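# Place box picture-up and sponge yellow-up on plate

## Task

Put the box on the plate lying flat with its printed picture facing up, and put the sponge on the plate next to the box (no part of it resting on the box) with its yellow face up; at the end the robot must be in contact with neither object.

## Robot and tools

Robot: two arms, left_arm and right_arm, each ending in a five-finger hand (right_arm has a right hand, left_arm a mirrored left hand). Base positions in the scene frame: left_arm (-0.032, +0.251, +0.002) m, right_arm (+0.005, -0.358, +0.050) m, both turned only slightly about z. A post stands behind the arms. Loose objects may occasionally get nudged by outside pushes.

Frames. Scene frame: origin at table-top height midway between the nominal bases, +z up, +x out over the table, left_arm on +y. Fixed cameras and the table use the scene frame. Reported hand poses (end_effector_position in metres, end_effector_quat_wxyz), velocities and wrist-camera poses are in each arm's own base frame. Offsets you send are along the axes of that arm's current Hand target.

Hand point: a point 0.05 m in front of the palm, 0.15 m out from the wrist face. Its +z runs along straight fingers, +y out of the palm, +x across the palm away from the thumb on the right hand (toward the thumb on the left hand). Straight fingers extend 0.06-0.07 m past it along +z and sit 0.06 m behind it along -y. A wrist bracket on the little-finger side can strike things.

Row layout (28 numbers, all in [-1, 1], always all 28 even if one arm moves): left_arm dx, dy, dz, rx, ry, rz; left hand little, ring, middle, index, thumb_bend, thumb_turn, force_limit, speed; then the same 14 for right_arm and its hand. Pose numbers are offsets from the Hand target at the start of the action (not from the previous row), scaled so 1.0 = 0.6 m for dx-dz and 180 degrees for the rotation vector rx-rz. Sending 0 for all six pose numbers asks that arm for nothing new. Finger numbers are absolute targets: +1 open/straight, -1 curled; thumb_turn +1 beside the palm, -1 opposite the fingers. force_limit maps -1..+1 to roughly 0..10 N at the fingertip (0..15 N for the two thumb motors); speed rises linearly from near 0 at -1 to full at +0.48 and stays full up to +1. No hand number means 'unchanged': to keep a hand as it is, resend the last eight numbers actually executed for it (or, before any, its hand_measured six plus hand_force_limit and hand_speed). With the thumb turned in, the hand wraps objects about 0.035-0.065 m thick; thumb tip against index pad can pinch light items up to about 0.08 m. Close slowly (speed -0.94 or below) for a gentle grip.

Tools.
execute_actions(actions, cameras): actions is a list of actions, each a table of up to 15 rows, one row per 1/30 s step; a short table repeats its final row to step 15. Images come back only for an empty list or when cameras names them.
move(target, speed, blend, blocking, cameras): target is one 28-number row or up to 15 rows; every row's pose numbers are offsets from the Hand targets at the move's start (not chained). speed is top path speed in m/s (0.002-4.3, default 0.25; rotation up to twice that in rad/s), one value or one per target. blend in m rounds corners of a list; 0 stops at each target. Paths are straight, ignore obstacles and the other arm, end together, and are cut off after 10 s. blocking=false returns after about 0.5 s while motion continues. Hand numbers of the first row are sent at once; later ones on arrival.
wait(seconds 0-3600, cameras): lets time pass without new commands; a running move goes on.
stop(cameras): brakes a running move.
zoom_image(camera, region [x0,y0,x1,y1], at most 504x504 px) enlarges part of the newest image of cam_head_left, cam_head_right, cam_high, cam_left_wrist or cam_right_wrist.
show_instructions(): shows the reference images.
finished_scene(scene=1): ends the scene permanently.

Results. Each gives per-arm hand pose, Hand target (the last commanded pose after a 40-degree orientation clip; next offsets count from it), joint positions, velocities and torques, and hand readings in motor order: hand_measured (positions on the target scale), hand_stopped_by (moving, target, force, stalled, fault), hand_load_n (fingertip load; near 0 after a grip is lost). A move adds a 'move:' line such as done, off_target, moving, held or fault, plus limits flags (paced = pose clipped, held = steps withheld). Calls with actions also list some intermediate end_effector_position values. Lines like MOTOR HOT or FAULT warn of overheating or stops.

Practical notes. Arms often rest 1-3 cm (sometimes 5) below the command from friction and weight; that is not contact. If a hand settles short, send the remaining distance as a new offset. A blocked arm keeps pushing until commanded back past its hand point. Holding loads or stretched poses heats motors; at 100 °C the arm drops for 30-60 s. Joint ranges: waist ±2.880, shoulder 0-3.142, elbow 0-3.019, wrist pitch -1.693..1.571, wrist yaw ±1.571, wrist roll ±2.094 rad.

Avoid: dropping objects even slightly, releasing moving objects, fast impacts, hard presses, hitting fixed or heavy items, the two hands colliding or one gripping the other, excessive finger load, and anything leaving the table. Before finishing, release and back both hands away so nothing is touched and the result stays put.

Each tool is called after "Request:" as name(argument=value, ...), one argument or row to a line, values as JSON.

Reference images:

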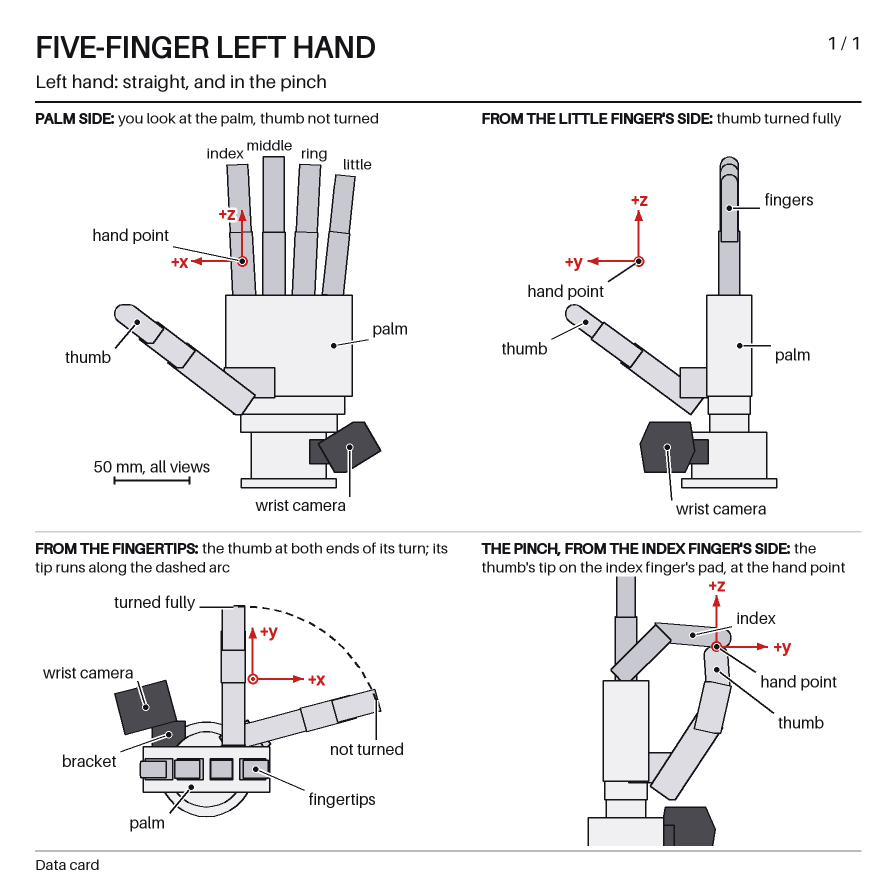

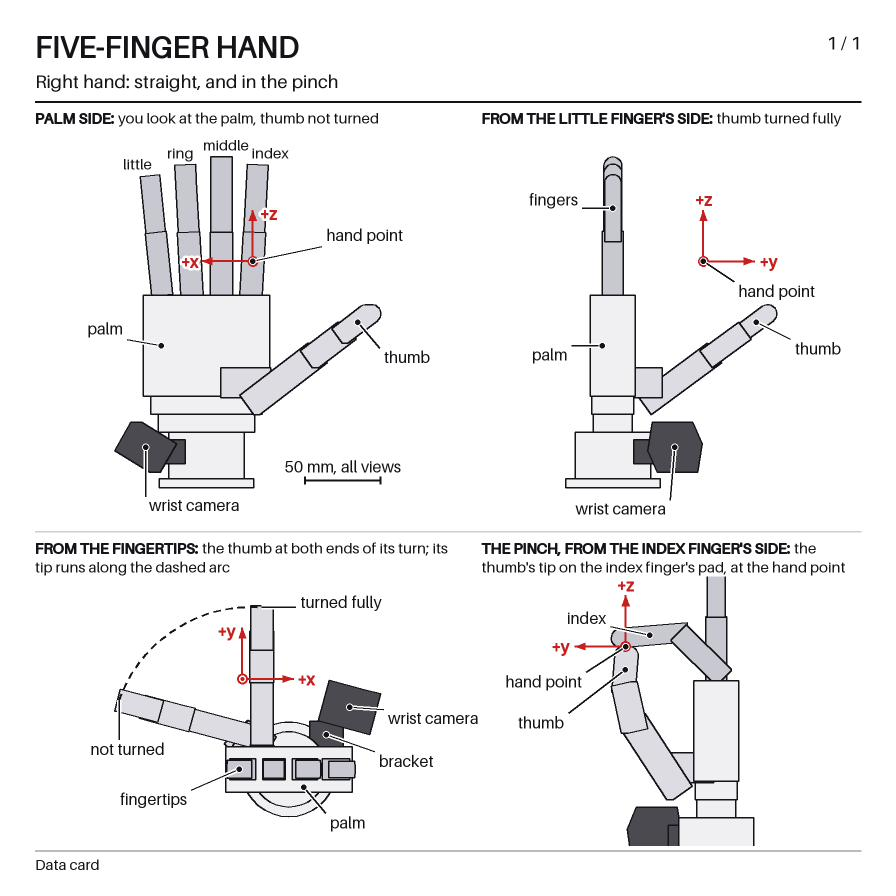

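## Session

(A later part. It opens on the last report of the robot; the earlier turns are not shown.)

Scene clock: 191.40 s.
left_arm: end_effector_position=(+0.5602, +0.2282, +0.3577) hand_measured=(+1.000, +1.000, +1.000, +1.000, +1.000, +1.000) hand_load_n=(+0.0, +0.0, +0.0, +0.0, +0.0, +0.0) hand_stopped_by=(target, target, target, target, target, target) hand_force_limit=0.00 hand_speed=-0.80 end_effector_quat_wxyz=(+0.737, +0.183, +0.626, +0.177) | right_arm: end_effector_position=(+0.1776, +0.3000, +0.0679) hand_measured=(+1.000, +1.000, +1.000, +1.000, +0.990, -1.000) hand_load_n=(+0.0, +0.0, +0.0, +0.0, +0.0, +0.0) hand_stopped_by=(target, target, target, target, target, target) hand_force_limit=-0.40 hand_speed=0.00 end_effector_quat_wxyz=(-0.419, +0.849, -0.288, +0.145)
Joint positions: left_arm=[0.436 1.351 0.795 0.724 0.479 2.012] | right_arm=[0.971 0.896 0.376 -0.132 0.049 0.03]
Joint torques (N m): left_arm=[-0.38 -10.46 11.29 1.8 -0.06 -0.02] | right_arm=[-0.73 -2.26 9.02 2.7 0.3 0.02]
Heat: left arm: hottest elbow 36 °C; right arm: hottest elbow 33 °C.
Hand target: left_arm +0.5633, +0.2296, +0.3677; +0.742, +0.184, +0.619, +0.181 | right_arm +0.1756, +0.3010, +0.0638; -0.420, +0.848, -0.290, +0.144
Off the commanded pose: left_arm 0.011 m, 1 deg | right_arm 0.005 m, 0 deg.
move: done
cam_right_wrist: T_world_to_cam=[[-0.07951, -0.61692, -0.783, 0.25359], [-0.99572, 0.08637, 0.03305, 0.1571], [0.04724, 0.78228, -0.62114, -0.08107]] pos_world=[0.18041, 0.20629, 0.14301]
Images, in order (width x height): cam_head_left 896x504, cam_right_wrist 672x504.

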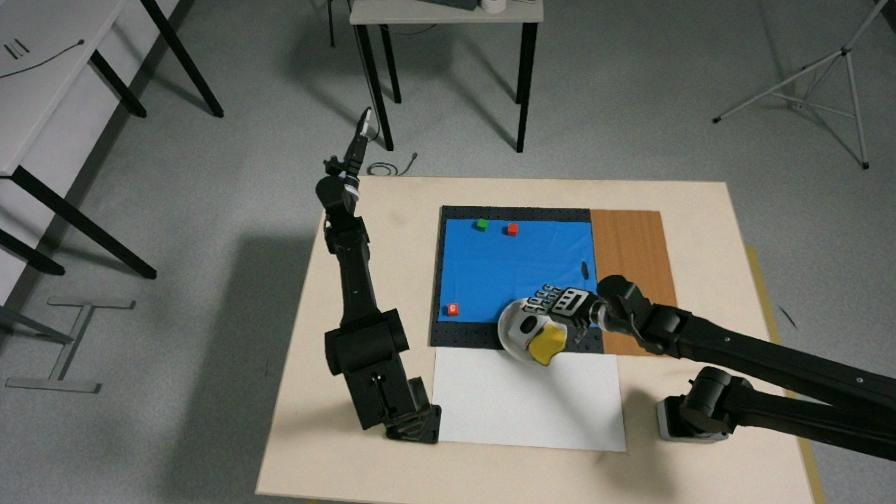

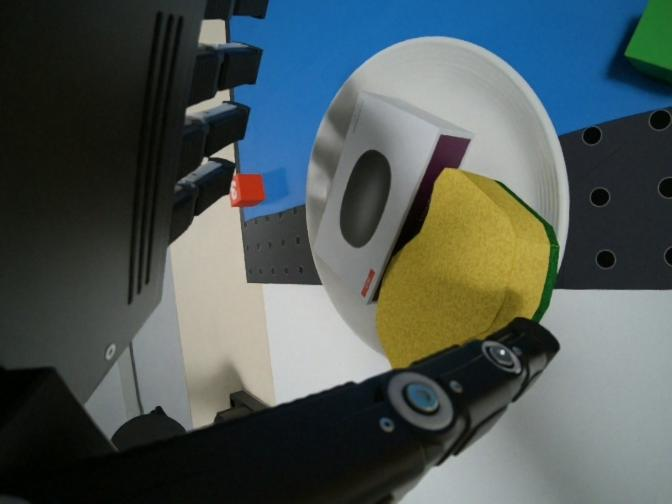

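Request:
move(
  target=[0,0,0,0,0,0,1,1,1,1,1,1,0,-0.8,0,0.0677,0.0515,0,0,0,1,1,1,1,0.99,-1,-0.4,0],
  speed=0.1,
  cameras=["cam_right_wrist", "cam_head_left"],
)

Request:
zoom_image(
  camera="cam_head_left",
  region=[480, 270, 590, 380],
)

Scene clock: 192.83 s.
left_arm: end_effector_position=(+0.5602, +0.2282, +0.3577) hand_measured=(+1.000, +1.000, +1.000, +1.000, +1.000, +1.000) hand_load_n=(+0.0, +0.0, +0.0, +0.0, +0.0, +0.0) hand_stopped_by=(target, target, target, target, target, target) hand_force_limit=0.00 hand_speed=-0.80 end_effector_quat_wxyz=(+0.737, +0.183, +0.626, +0.177) | right_arm: end_effector_position=(+0.1788, +0.3017, +0.0175) hand_measured=(+1.000, +1.000, +1.000, +1.000, +0.990, -1.000) hand_load_n=(+0.0, +0.0, +0.0, +0.0, +0.0, +0.0) hand_stopped_by=(target, target, target, target, target, target) hand_force_limit=-0.40 hand_speed=0.00 end_effector_quat_wxyz=(-0.420, +0.848, -0.288, +0.146)
Joint positions: left_arm=[0.436 1.351 0.795 0.724 0.479 2.012] | right_arm=[0.971 1.065 0.292 0.123 0.049 0.03]
Joint torques (N m): left_arm=[-0.21 -10.4 11.26 1.81 -0.05 -0.02] | right_arm=[-0.79 -3.02 7.49 2.66 0.29 0.02]
Heat: left arm: hottest elbow 36 °C; right arm: hottest elbow 33 °C.
Hand target: left_arm +0.5633, +0.2296, +0.3677; +0.742, +0.184, +0.619, +0.181 | right_arm +0.1756, +0.3009, +0.0128; -0.420, +0.848, -0.290, +0.144
Off the commanded pose: left_arm 0.011 m, 1 deg | right_arm 0.006 m, 0 deg.
move: done
cam_right_wrist: T_world_to_cam=[[-0.07857, -0.61543, -0.78426, 0.21467], [-0.99575, 0.08635, 0.03199, 0.15983], [0.04803, 0.78344, -0.6196, -0.11433]] pos_world=[0.18151, 0.20789, 0.0924]
Images, in order (width x height): cam_head_left 896x504, cam_right_wrist 672x504.

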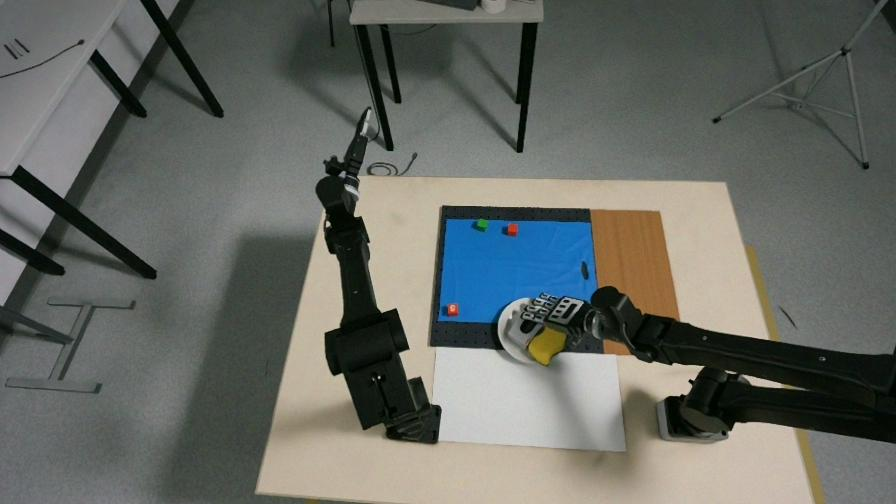

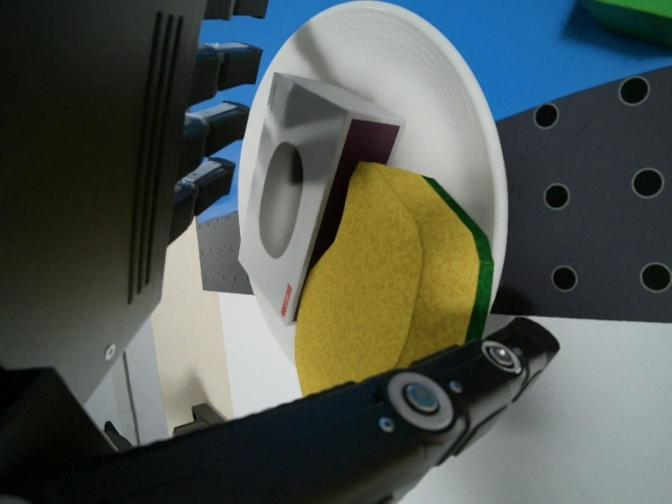

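Scaled by 4.582.

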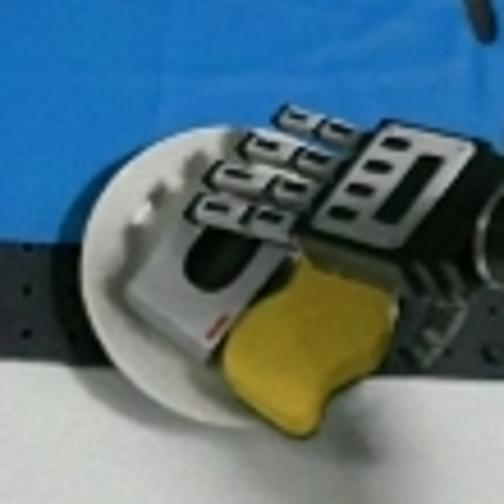

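Request:
move(
  target=[0,0,0,0,0,0,1,1,1,1,1,1,0,-0.8,0,-0.0121,0.0159,0,0,0,1,1,1,1,0.99,-1,-0.4,0],
  speed=0.05,
  cameras=["cam_right_wrist", "cam_head_left"],
)

Request:
zoom_image(
  camera="cam_head_left",
  region=[480, 270, 590, 380],
)

Scene clock: 193.60 s.
left_arm: end_effector_position=(+0.5602, +0.2282, +0.3577) hand_measured=(+1.000, +1.000, +1.000, +1.000, +1.000, +1.000) hand_load_n=(+0.0, +0.0, +0.0, +0.0, +0.0, +0.0) hand_stopped_by=(target, target, target, target, target, target) hand_force_limit=0.00 hand_speed=-0.80 end_effector_quat_wxyz=(+0.737, +0.183, +0.626, +0.177) | right_arm: end_effector_position=(+0.1790, +0.3020, +0.0083) hand_measured=(+1.000, +1.000, +1.000, +1.000, +0.990, -1.000) hand_load_n=(+0.0, +0.0, +0.0, +0.0, +0.0, +0.0) hand_stopped_by=(target, target, target, target, target, target) hand_force_limit=-0.40 hand_speed=0.00 end_effector_quat_wxyz=(-0.413, +0.852, -0.289, +0.144)
Joint positions: left_arm=[0.436 1.351 0.795 0.724 0.479 2.012] | right_arm=[0.971 1.107 0.292 0.148 0.049 0.03]
Joint torques (N m): left_arm=[-0.15 -10.4 11.25 1.74 -0.06 -0.04] | right_arm=[-1.08 -2.96 9.32 2.48 0.19 0]
Heat: left arm: hottest elbow 36 °C; right arm: hottest elbow 33 °C.
Hand target: left_arm +0.5633, +0.2296, +0.3677; +0.742, +0.184, +0.619, +0.181 | right_arm +0.1829, +0.3104, +0.0127; -0.420, +0.848, -0.290, +0.144
Off the commanded pose: left_arm 0.011 m, 1 deg | right_arm 0.010 m, 1 deg.
move: done
cam_right_wrist: T_world_to_cam=[[-0.08595, -0.62623, -0.77489, 0.21216], [-0.99541, 0.08688, 0.0402, 0.16002], [0.04215, 0.77479, -0.63082, -0.1165]] pos_world=[0.18243, 0.20922, 0.08448]
Images, in order (width x height): cam_head_left 896x504, cam_right_wrist 672x504.

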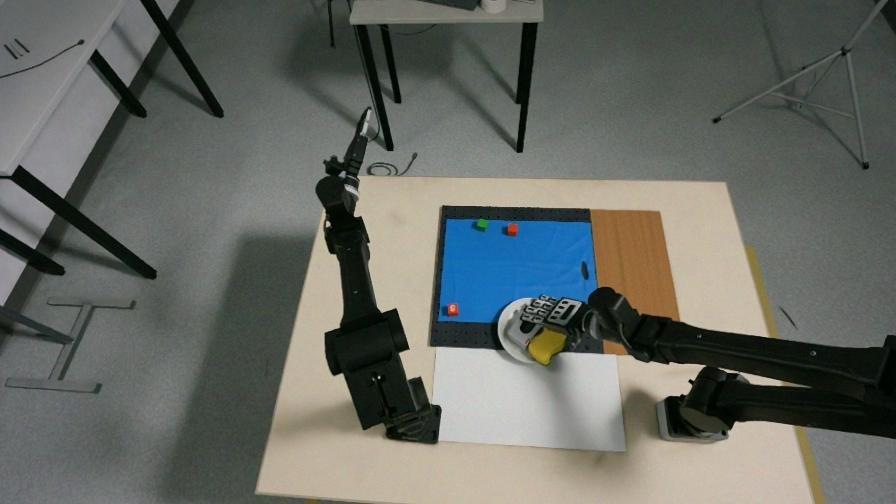

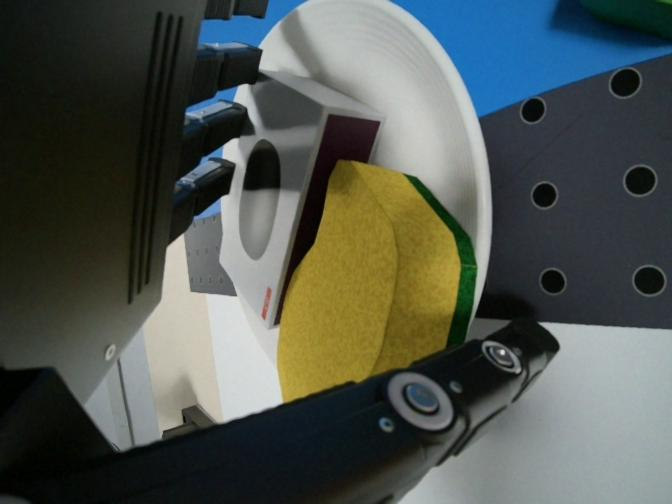

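Scaled by 4.582.

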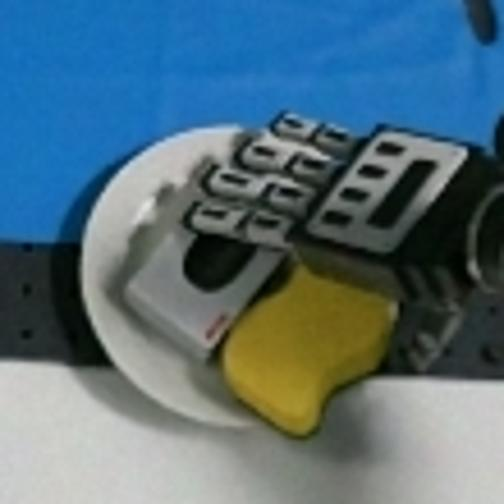

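Request:
move(
  target=[0,0,0,0,0,0,1,1,1,1,1,1,0,-0.8,0,-0.0254,0.0058,0,0,0,1,1,1,1,0.99,-1,-0.4,0],
  speed=0.05,
  cameras=["cam_right_wrist", "cam_head_left"],
)

Request:
zoom_image(
  camera="cam_head_left",
  region=[480, 270, 590, 380],
)

Scene clock: 194.53 s.
left_arm: end_effector_position=(+0.5602, +0.2282, +0.3577) hand_measured=(+1.000, +1.000, +1.000, +1.000, +1.000, +1.000) hand_load_n=(+0.0, +0.0, +0.0, +0.0, +0.0, +0.0) hand_stopped_by=(target, target, target, target, target, target) hand_force_limit=0.00 hand_speed=-0.80 end_effector_quat_wxyz=(+0.737, +0.183, +0.626, +0.177) | right_arm: end_effector_position=(+0.1795, +0.3027, +0.0091) hand_measured=(+1.000, +1.000, +1.000, +1.000, +0.990, -1.000) hand_load_n=(+0.0, +0.0, +0.0, +0.0, +0.0, +0.0) hand_stopped_by=(target, target, target, target, target, target) hand_force_limit=-0.40 hand_speed=0.00 end_effector_quat_wxyz=(-0.410, +0.853, -0.289, +0.143)
Joint positions: left_arm=[0.436 1.351 0.795 0.724 0.479 2.012] | right_arm=[0.971 1.107 0.301 0.132 0.049 0.03]
Joint torques (N m): left_arm=[-0.15 -10.4 11.26 1.85 -0.05 -0.01] | right_arm=[-1.32 -2.96 11.82 1.46 0.08 -0.01]
Heat: left arm: hottest elbow 36 °C; right arm: hottest elbow 33 °C.
Hand target: left_arm +0.5633, +0.2296, +0.3677; +0.742, +0.184, +0.619, +0.181 | right_arm +0.1903, +0.3199, +0.0227; -0.420, +0.848, -0.290, +0.144
Off the commanded pose: left_arm 0.011 m, 1 deg | right_arm 0.024 m, 1 deg.
move: off_target (right_arm)
cam_right_wrist: T_world_to_cam=[[-0.08929, -0.6311, -0.77055, 0.21537], [-0.99523, 0.0871, 0.04399, 0.16026], [0.03935, 0.7708, -0.63586, -0.11479]] pos_world=[0.18324, 0.21044, 0.08591]
Images, in order (width x height): cam_head_left 896x504, cam_right_wrist 672x504.

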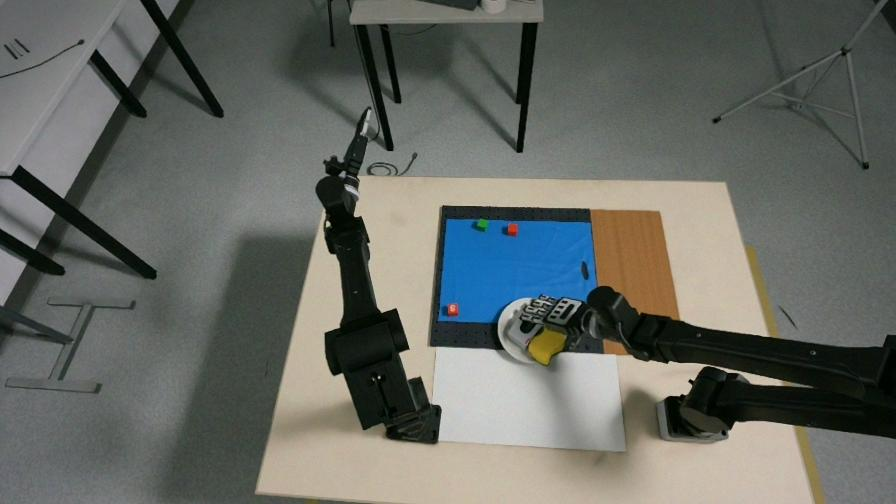

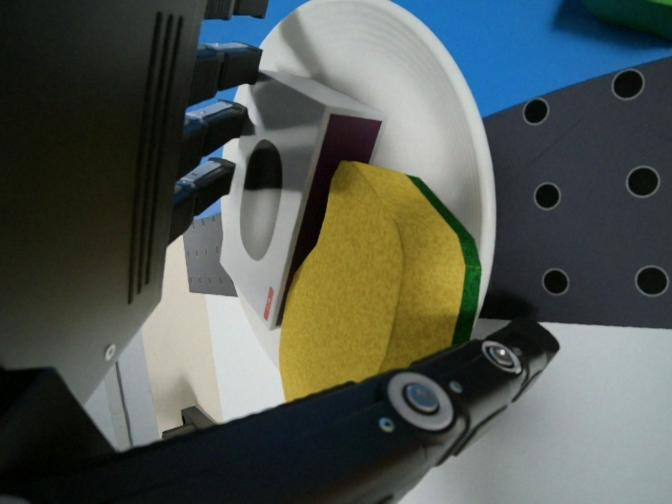

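Scaled by 4.582.

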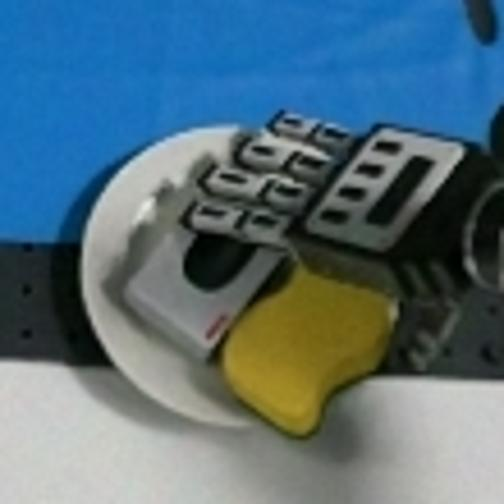

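Request:
move(
  target=[0,0,0,0,0,0,1,1,1,1,1,1,0,-0.8,0,-0.0207,0.0052,0,0,0,1,1,1,1,0.99,-1,-0.4,0],
  speed=0.05,
  cameras=["cam_right_wrist"],
)

Scene clock: 195.43 s.
left_arm: end_effector_position=(+0.5602, +0.2282, +0.3577) hand_measured=(+1.000, +1.000, +1.000, +1.000, +1.000, +1.000) hand_load_n=(+0.0, +0.0, +0.0, +0.0, +0.0, +0.0) hand_stopped_by=(target, target, target, target, target, target) hand_force_limit=0.00 hand_speed=-0.80 end_effector_quat_wxyz=(+0.737, +0.183, +0.626, +0.177) | right_arm: end_effector_position=(+0.1846, +0.3102, +0.0155) hand_measured=(+1.000, +1.000, +1.000, +1.000, +0.990, -1.000) hand_load_n=(+0.0, +0.0, +0.0, +0.0, +0.0, +0.0) hand_stopped_by=(target, target, target, target, target, target) hand_force_limit=-0.40 hand_speed=0.00 end_effector_quat_wxyz=(-0.407, +0.855, -0.289, +0.142)
Joint positions: left_arm=[0.436 1.351 0.795 0.724 0.479 2.012] | right_arm=[0.971 1.118 0.334 0.104 0.049 0.03]
Joint torques (N m): left_arm=[-0.03 -10.52 11.19 1.84 -0.04 -0.01] | right_arm=[-1.55 -3.37 12.01 1.57 0.01 -0.03]
Heat: left arm: hottest elbow 36 °C; right arm: hottest elbow 33 °C.
Hand target: left_arm +0.5633, +0.2296, +0.3677; +0.742, +0.184, +0.619, +0.181 | right_arm +0.1964, +0.3279, +0.0307; -0.420, +0.848, -0.290, +0.144
Off the commanded pose: left_arm 0.011 m, 1 deg | right_arm 0.026 m, 2 deg.
move: off_target (right_arm)
cam_right_wrist: T_world_to_cam=[[-0.09147, -0.63422, -0.76772, 0.22679], [-0.9951, 0.08729, 0.04645, 0.16437], [0.03756, 0.76821, -0.63909, -0.11554]] pos_world=[0.18865, 0.21825, 0.09263]

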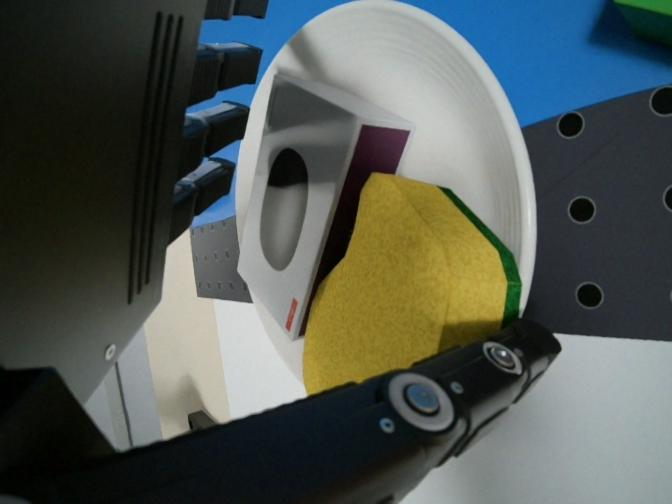

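Request:
move(
  target=[0,0,0,0,0,0,1,1,1,1,1,1,0,-0.8,0,-0.0096,0.0126,0,0,0,1,1,1,1,0.99,-1,-0.4,0],
  speed=0.04,
  cameras=["cam_right_wrist", "cam_head_left"],
)

Request:
zoom_image(
  camera="cam_head_left",
  region=[480, 270, 590, 380],
)

Scene clock: 196.23 s.
left_arm: end_effector_position=(+0.5602, +0.2282, +0.3577) hand_measured=(+1.000, +1.000, +1.000, +1.000, +1.000, +1.000) hand_load_n=(+0.0, +0.0, +0.0, +0.0, +0.0, +0.0) hand_stopped_by=(target, target, target, target, target, target) hand_force_limit=0.00 hand_speed=-0.80 end_effector_quat_wxyz=(+0.737, +0.183, +0.626, +0.177) | right_arm: end_effector_position=(+0.1881, +0.3154, +0.0138) hand_measured=(+1.000, +1.000, +1.000, +1.000, +0.990, -1.000) hand_load_n=(+0.0, +0.0, +0.0, +0.0, +0.0, +0.0) hand_stopped_by=(target, target, target, target, target, target) hand_force_limit=-0.40 hand_speed=0.00 end_effector_quat_wxyz=(-0.403, +0.857, -0.290, +0.141)
Joint positions: left_arm=[0.436 1.351 0.795 0.724 0.479 2.012] | right_arm=[0.971 1.149 0.355 0.104 0.048 0.03]
Joint torques (N m): left_arm=[0.03 -10.4 11.28 1.85 -0.05 -0.01] | right_arm=[-1.73 -3.72 12.01 1.99 -0.04 -0.04]
Heat: left arm: hottest elbow 36 °C; right arm: hottest elbow 33 °C.
Hand target: left_arm +0.5633, +0.2296, +0.3677; +0.742, +0.184, +0.619, +0.181 | right_arm +0.2022, +0.3354, +0.0307; -0.420, +0.848, -0.290, +0.144
Off the commanded pose: left_arm 0.011 m, 1 deg | right_arm 0.030 m, 2 deg.
move: off_target (right_arm)
cam_right_wrist: T_world_to_cam=[[-0.09615, -0.64116, -0.76136, 0.23205], [-0.99481, 0.08746, 0.05198, 0.1672], [0.03326, 0.76241, -0.64624, -0.11806]] pos_world=[0.19257, 0.22417, 0.09168]
Images, in order (width x height): cam_head_left 896x504, cam_right_wrist 672x504.

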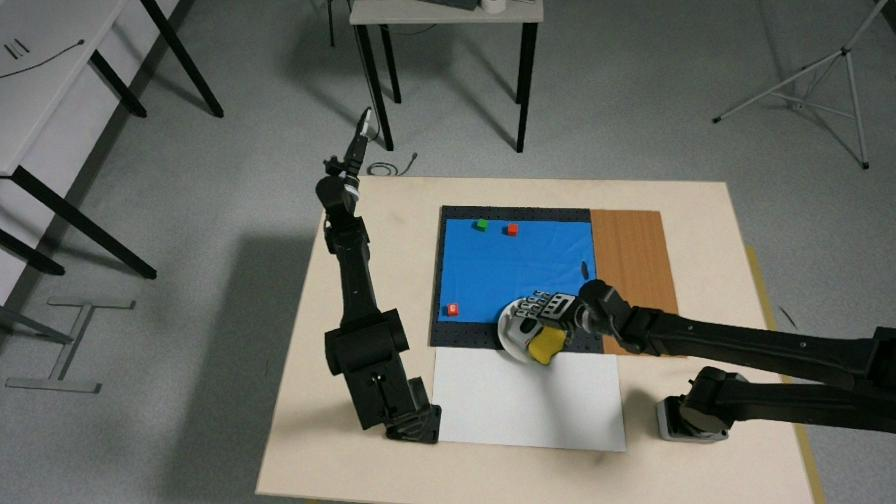

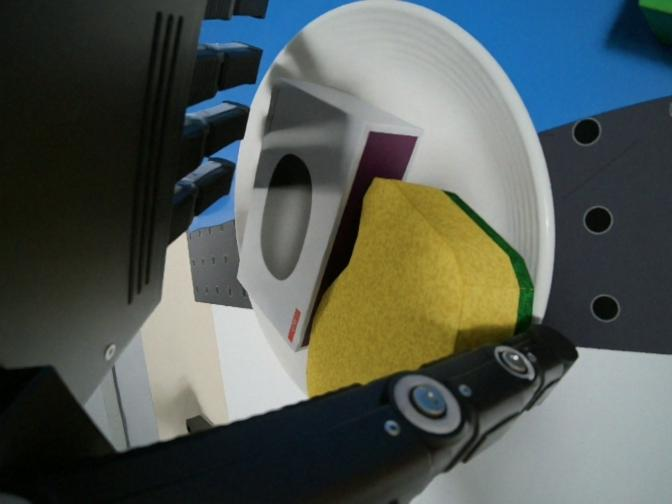

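Scaled by 4.582.

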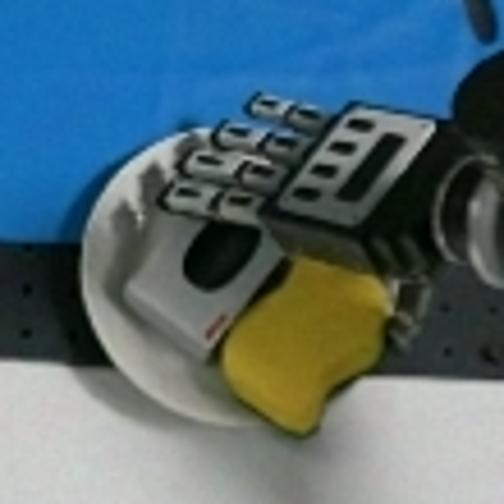

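Request:
move(
  target=[0,0,0,0,0,0,1,1,1,1,1,1,0,-0.8,0,-0.0110,0.0110,0,0,0,1,1,1,1,0.99,-1,-0.4,0],
  speed=0.04,
  cameras=["cam_right_wrist", "cam_head_left"],
)

Request:
zoom_image(
  camera="cam_head_left",
  region=[480, 270, 590, 380],
)

Scene clock: 197.20 s.
left_arm: end_effector_position=(+0.5602, +0.2282, +0.3577) hand_measured=(+1.000, +1.000, +1.000, +1.000, +1.000, +1.000) hand_load_n=(+0.0, +0.0, +0.0, +0.0, +0.0, +0.0) hand_stopped_by=(target, target, target, target, target, target) hand_force_limit=0.00 hand_speed=-0.80 end_effector_quat_wxyz=(+0.737, +0.183, +0.626, +0.177) | right_arm: end_effector_position=(+0.1921, +0.3216, +0.0139) hand_measured=(+1.000, +1.000, +1.000, +1.000, +0.990, -1.000) hand_load_n=(+0.0, +0.0, +0.0, +0.0, +0.5, -0.5) hand_stopped_by=(target, target, target, target, target, target) hand_force_limit=-0.40 hand_speed=0.00 end_effector_quat_wxyz=(-0.401, +0.858, -0.290, +0.139)
Joint positions: left_arm=[0.436 1.351 0.795 0.724 0.479 2.012] | right_arm=[0.971 1.176 0.376 0.104 0.047 0.03]
Joint torques (N m): left_arm=[-0.09 -10.46 11.28 1.83 -0.08 -0.03] | right_arm=[-1.96 -4.07 12.14 2.13 -0.05 -0.05]
Heat: left arm: hottest elbow 36 °C; right arm: hottest elbow 34 °C.
Hand target: left_arm +0.5633, +0.2296, +0.3677; +0.742, +0.184, +0.619, +0.181 | right_arm +0.2079, +0.3427, +0.0320; -0.420, +0.848, -0.290, +0.144
Off the commanded pose: left_arm 0.011 m, 1 deg | right_arm 0.032 m, 3 deg.
move: off_target (right_arm)
cam_right_wrist: T_world_to_cam=[[-0.09815, -0.64407, -0.75864, 0.23786], [-0.99471, 0.08675, 0.05503, 0.17085], [0.03037, 0.76003, -0.64918, -0.12145]] pos_world=[0.19698, 0.23068, 0.0922]
Images, in order (width x height): cam_head_left 896x504, cam_right_wrist 672x504.

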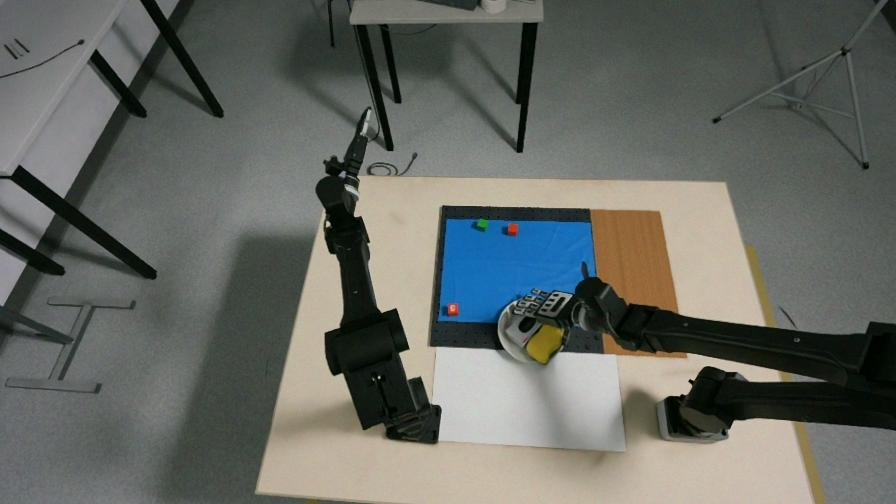

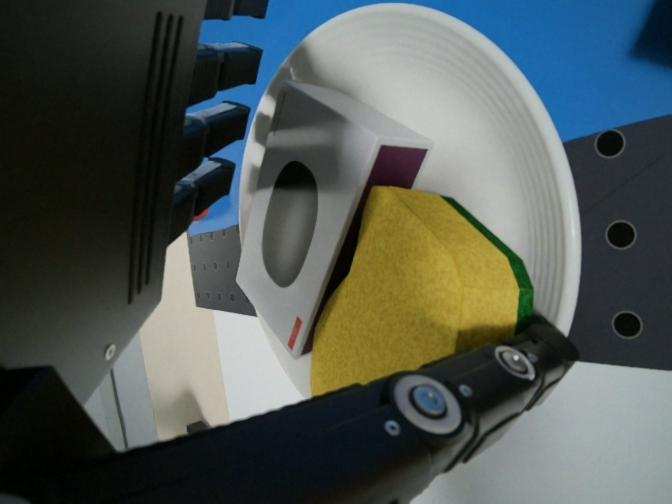

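Scaled by 4.582.

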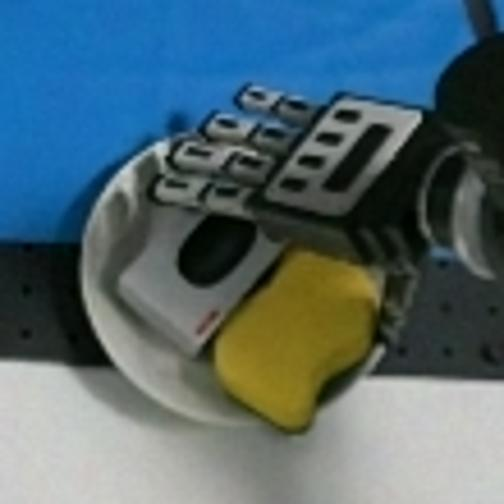

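Request:
move(
  target=[
    [0,0,0,0,0,0,1,1,1,1,1,1,0,-0.8,0,-0.005,-0.036,0,0,0,1,1,1,1,0.99,-1,-0.4,0],
    [0,0,0,0,0,0,1,1,1,1,1,1,0,-0.8,0,-0.17,-0.17,0,0,0,1,1,1,1,0.99,-1,-0.4,0],
  ],
  speed=[0.08,0.2],
  blend=0.005,
  cameras=["cam_right_wrist", "cam_head_left"],
)

Request:
zoom_image(
  camera="cam_head_left",
  region=[480, 270, 590, 380],
)

Request:
zoom_image(
  camera="cam_right_wrist",
  region=[240, 30, 640, 430],
)

Scene clock: 199.57 s.
left_arm: end_effector_position=(+0.5602, +0.2282, +0.3577) hand_measured=(+1.000, +1.000, +1.000, +1.000, +1.000, +1.000) hand_load_n=(+0.0, +0.0, +0.0, +0.0, +0.0, +0.0) hand_stopped_by=(target, target, target, target, target, target) hand_force_limit=0.00 hand_speed=-0.80 end_effector_quat_wxyz=(+0.737, +0.183, +0.626, +0.177) | right_arm: end_effector_position=(+0.1873, +0.3147, +0.1461) hand_measured=(+1.000, +1.000, +1.000, +1.000, +0.990, -1.000) hand_load_n=(+0.0, +0.0, +0.0, +0.0, +0.0, +0.0) hand_stopped_by=(target, target, target, target, target, target) hand_force_limit=-0.40 hand_speed=0.00 end_effector_quat_wxyz=(-0.398, +0.859, -0.290, +0.139)
Joint positions: left_arm=[0.436 1.351 0.795 0.724 0.479 2.012] | right_arm=[0.971 0.867 0.607 -0.441 0.047 0.03]
Joint torques (N m): left_arm=[0.03 -10.34 11.28 1.78 -0.04 -0.01] | right_arm=[-1.49 -3.6 14.71 1.58 0.09 -0.02]
Heat: left arm: hottest elbow 36 °C; right arm: hottest elbow 34 °C.
Hand target: left_arm +0.5633, +0.2296, +0.3677; +0.742, +0.184, +0.619, +0.181 | right_arm +0.1961, +0.3275, +0.1750; -0.420, +0.848, -0.290, +0.144
Off the commanded pose: left_arm 0.011 m, 1 deg | right_arm 0.033 m, 3 deg.
move: off_target (right_arm)
cam_right_wrist: T_world_to_cam=[[-0.10033, -0.64715, -0.75573, 0.33416], [-0.99454, 0.08705, 0.0575, 0.15901], [0.02857, 0.75738, -0.65235, -0.02862]] pos_world=[0.19249, 0.22409, 0.22473]
Images, in order (width x height): cam_head_left 896x504, cam_right_wrist 672x504.

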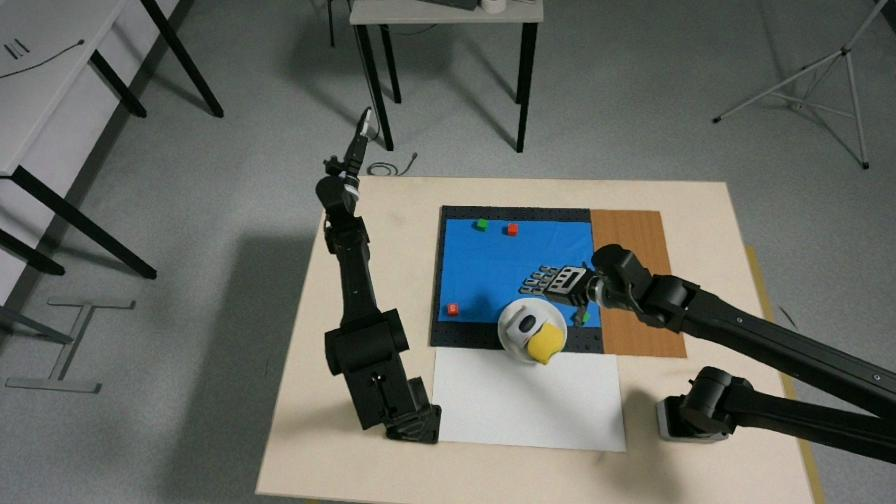

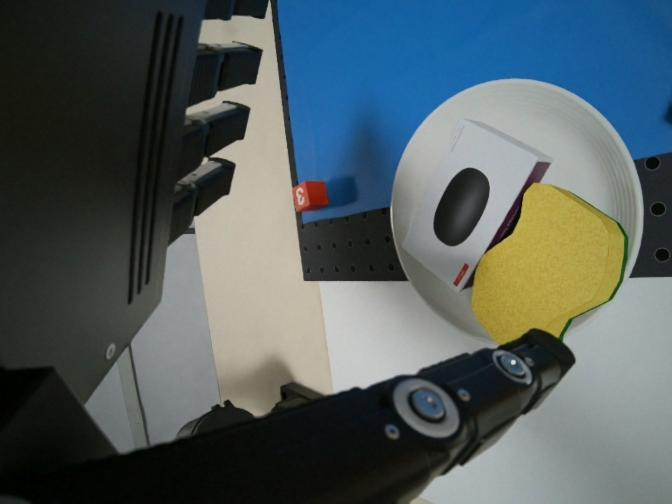

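Scaled by 4.582.

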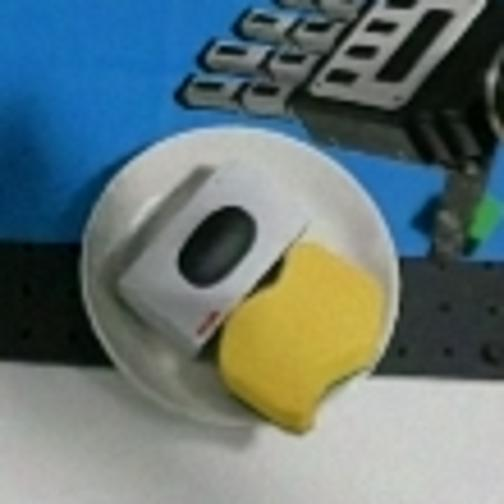

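Scaled by 1.260 from the camera's image (finer frame: 960x720).

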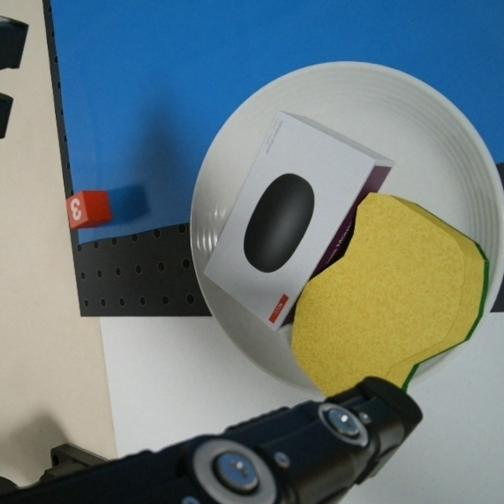

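Request:
zoom_image(
  camera="cam_right_wrist",
  region=[440, 150, 650, 370],
)

Request:
zoom_image(
  camera="cam_head_left",
  region=[495, 290, 575, 370],
)

Scaled by 2.291 from the camera's image (finer frame: 960x720).

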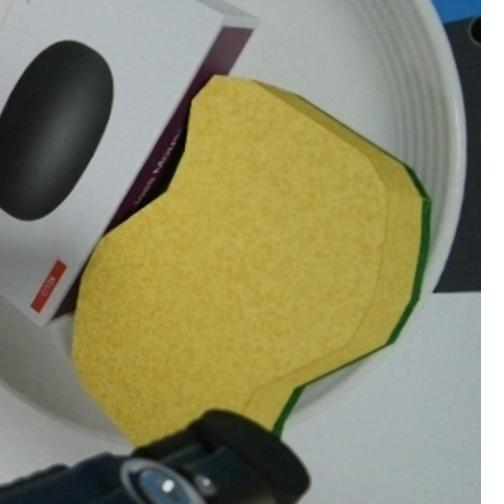

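Scaled by 6.300.

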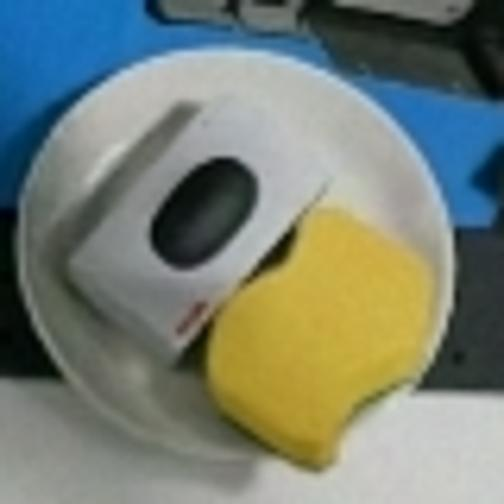

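Request:
wait(
  seconds=0.1,
  cameras=["cam_high","cam_head_left","cam_head_right"],
)

Request:
zoom_image(
  camera="cam_high",
  region=[340, 160, 415, 230],
)

Request:
zoom_image(
  camera="cam_head_right",
  region=[495, 290, 575, 370],
)

Scene clock: 200.57 s.
left_arm: end_effector_position=(+0.5602, +0.2282, +0.3577) hand_measured=(+1.000, +1.000, +1.000, +1.000, +1.000, +1.000) hand_load_n=(+0.0, +0.0, +0.0, +0.0, +0.0, +0.0) hand_stopped_by=(target, target, target, target, target, target) hand_force_limit=0.00 hand_speed=-0.80 end_effector_quat_wxyz=(+0.737, +0.183, +0.626, +0.177) | right_arm: end_effector_position=(+0.1873, +0.3147, +0.1461) hand_measured=(+1.000, +1.000, +1.000, +1.000, +0.990, -1.000) hand_load_n=(+0.0, +0.0, +0.0, +0.0, +0.0, +0.0) hand_stopped_by=(target, target, target, target, target, target) hand_force_limit=-0.40 hand_speed=0.00 end_effector_quat_wxyz=(-0.398, +0.859, -0.290, +0.139)
Joint positions: left_arm=[0.436 1.351 0.795 0.724 0.479 2.012] | right_arm=[0.971 0.867 0.607 -0.441 0.047 0.03]
Joint torques (N m): left_arm=[-0.15 -10.52 11.26 1.83 -0.05 -0.01] | right_arm=[-1.49 -3.6 14.71 1.54 0.09 -0.02]
Heat: left arm: hottest elbow 36 °C; right arm: hottest elbow 34 °C.
Hand target: left_arm +0.5633, +0.2296, +0.3677; +0.742, +0.184, +0.619, +0.181 | right_arm +0.1961, +0.3276, +0.1750; -0.420, +0.848, -0.290, +0.144
Off the commanded pose: left_arm 0.011 m, 1 deg | right_arm 0.033 m, 3 deg.
wait: 0.10 s; at rest from the start
Images, in order (width x height): cam_head_left 896x504, cam_head_right 896x504, cam_high 896x504.

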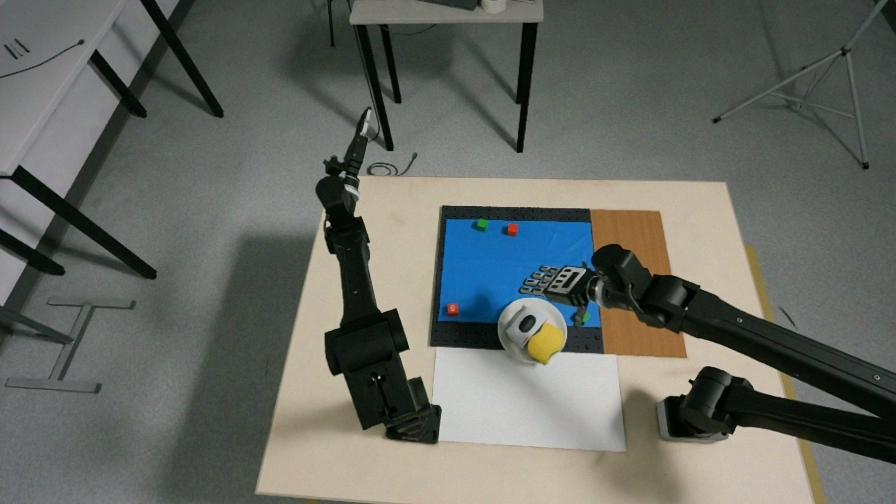

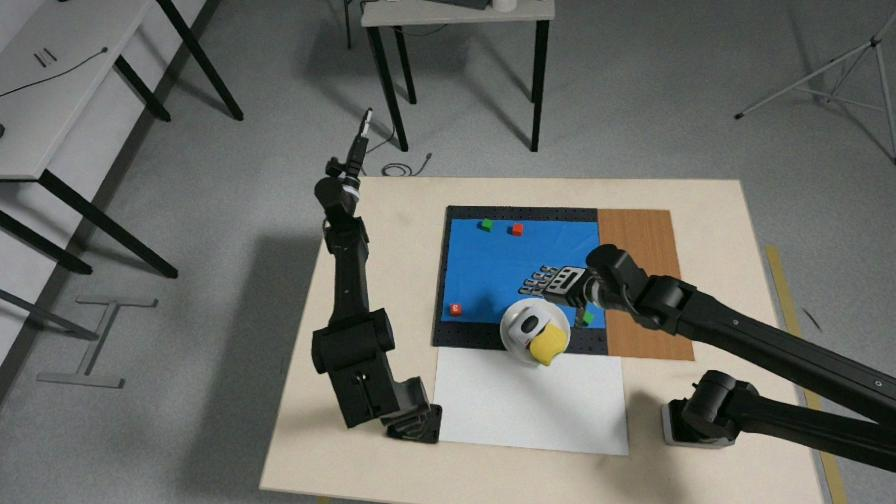

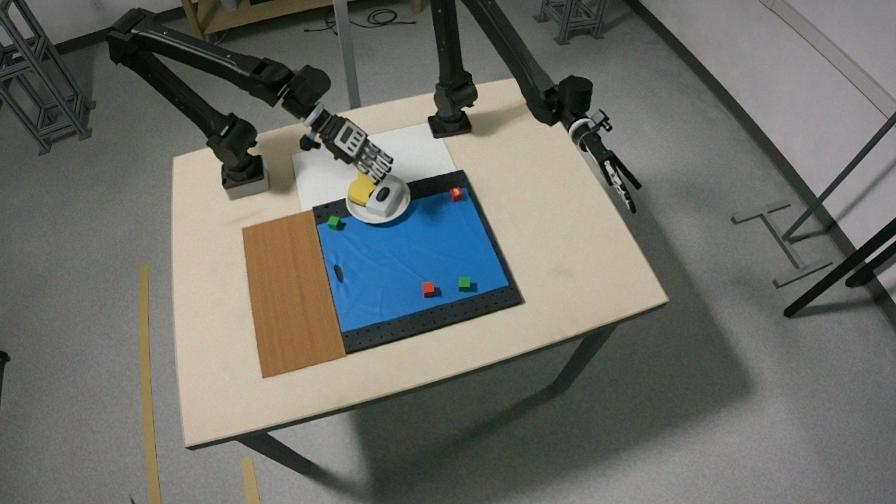

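Scaled by 6.720.

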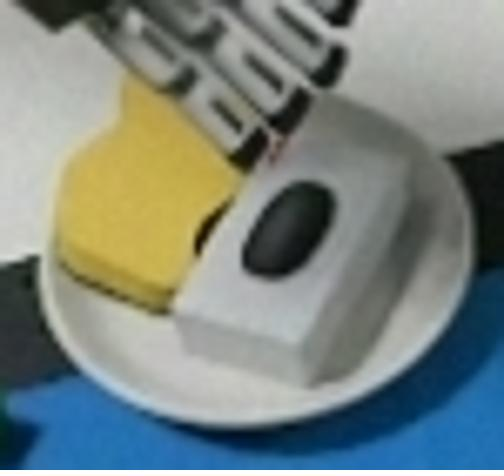

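Scaled by 6.300.

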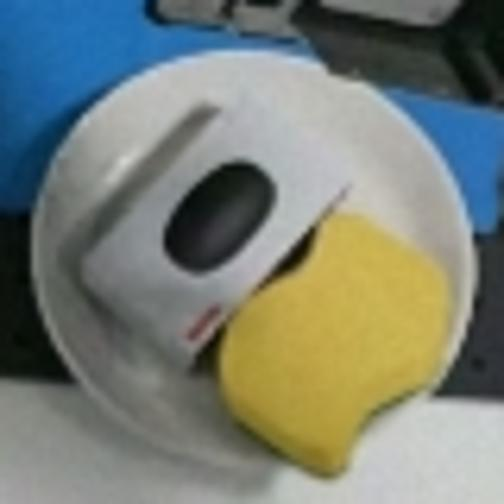

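Request:
move(
  target=[0,0,0,0,0,0,1,1,1,1,1,1,0,-0.8,-0.1353,0.1198,0.1235,0,0,0,1,1,1,1,0.99,-1,-0.4,0],
  speed=0.15,
  cameras=["cam_right_wrist","cam_head_left"],
)

Request:
zoom_image(
  camera="cam_head_left",
  region=[480, 270, 590, 380],
)

Scene clock: 202.53 s.
left_arm: end_effector_position=(+0.5602, +0.2282, +0.3577) hand_measured=(+1.000, +1.000, +1.000, +1.000, +1.000, +1.000) hand_load_n=(+0.0, +0.0, +0.0, +0.0, +0.0, +0.0) hand_stopped_by=(target, target, target, target, target, target) hand_force_limit=0.00 hand_speed=-0.80 end_effector_quat_wxyz=(+0.737, +0.183, +0.626, +0.177) | right_arm: end_effector_position=(+0.1427, +0.3900, +0.0780) hand_measured=(+1.000, +1.000, +1.000, +1.000, +0.990, -1.000) hand_load_n=(+0.0, +0.0, +0.0, +0.0, +0.0, +0.0) hand_stopped_by=(target, target, target, target, target, target) hand_force_limit=-0.40 hand_speed=0.00 end_effector_quat_wxyz=(-0.420, +0.849, -0.286, +0.145)
Joint positions: left_arm=[0.436 1.351 0.795 0.724 0.479 2.012] | right_arm=[1.244 1.118 0.535 -0.094 0.261 0.198]
Joint torques (N m): left_arm=[-0.15 -10.34 11.22 1.83 -0.05 -0.03] | right_arm=[-1.08 -4.89 8.5 2.63 0.43 0]
Heat: left arm: hottest elbow 36 °C; right arm: hottest elbow 34 °C.
Hand target: left_arm +0.5633, +0.2296, +0.3677; +0.742, +0.184, +0.619, +0.181 | right_arm +0.1413, +0.3893, +0.0728; -0.420, +0.848, -0.290, +0.144
Off the commanded pose: left_arm 0.011 m, 1 deg | right_arm 0.005 m, 0 deg.
move: done
cam_right_wrist: T_world_to_cam=[[-0.0772, -0.61683, -0.7833, 0.31387], [-0.99603, 0.08273, 0.03302, 0.11569], [0.04443, 0.78274, -0.62076, -0.14341]] pos_world=[0.14583, 0.29629, 0.15301]
Images, in order (width x height): cam_head_left 896x504, cam_right_wrist 672x504.

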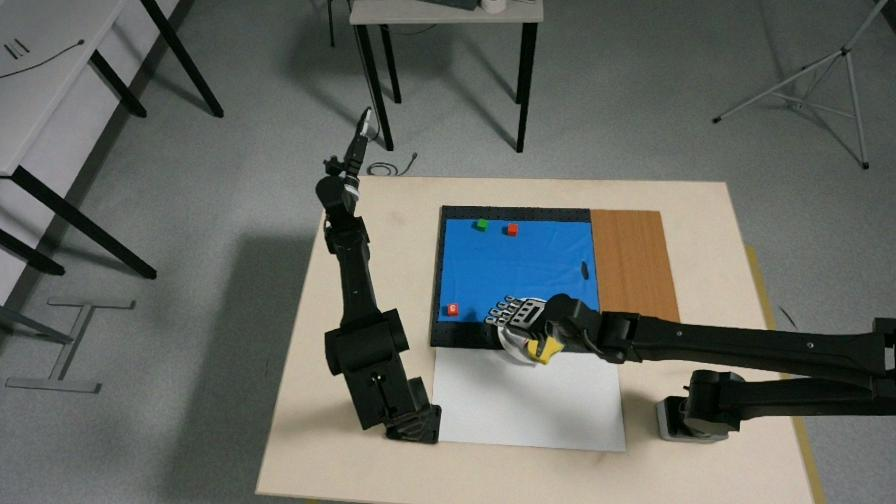

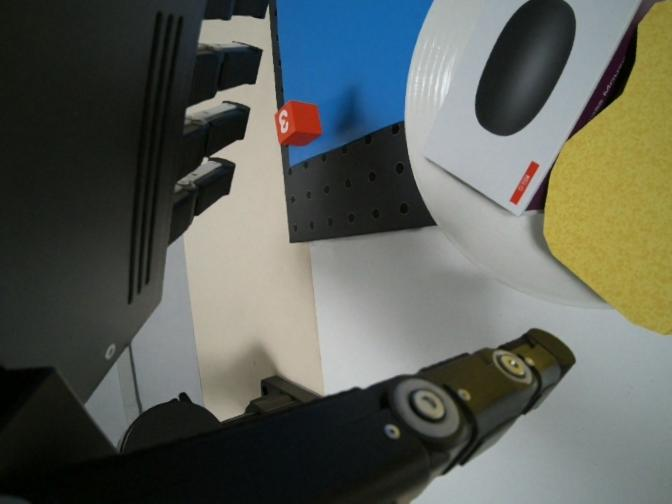

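Scaled by 4.582.

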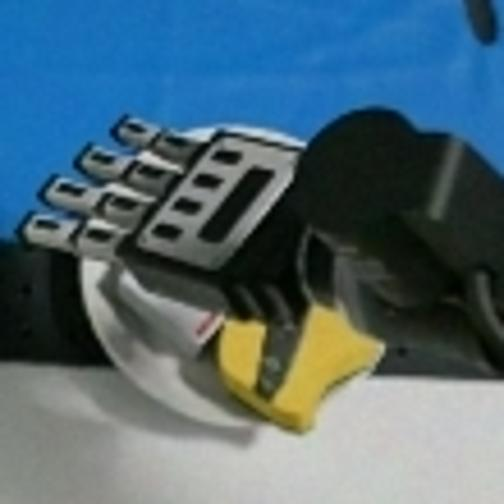

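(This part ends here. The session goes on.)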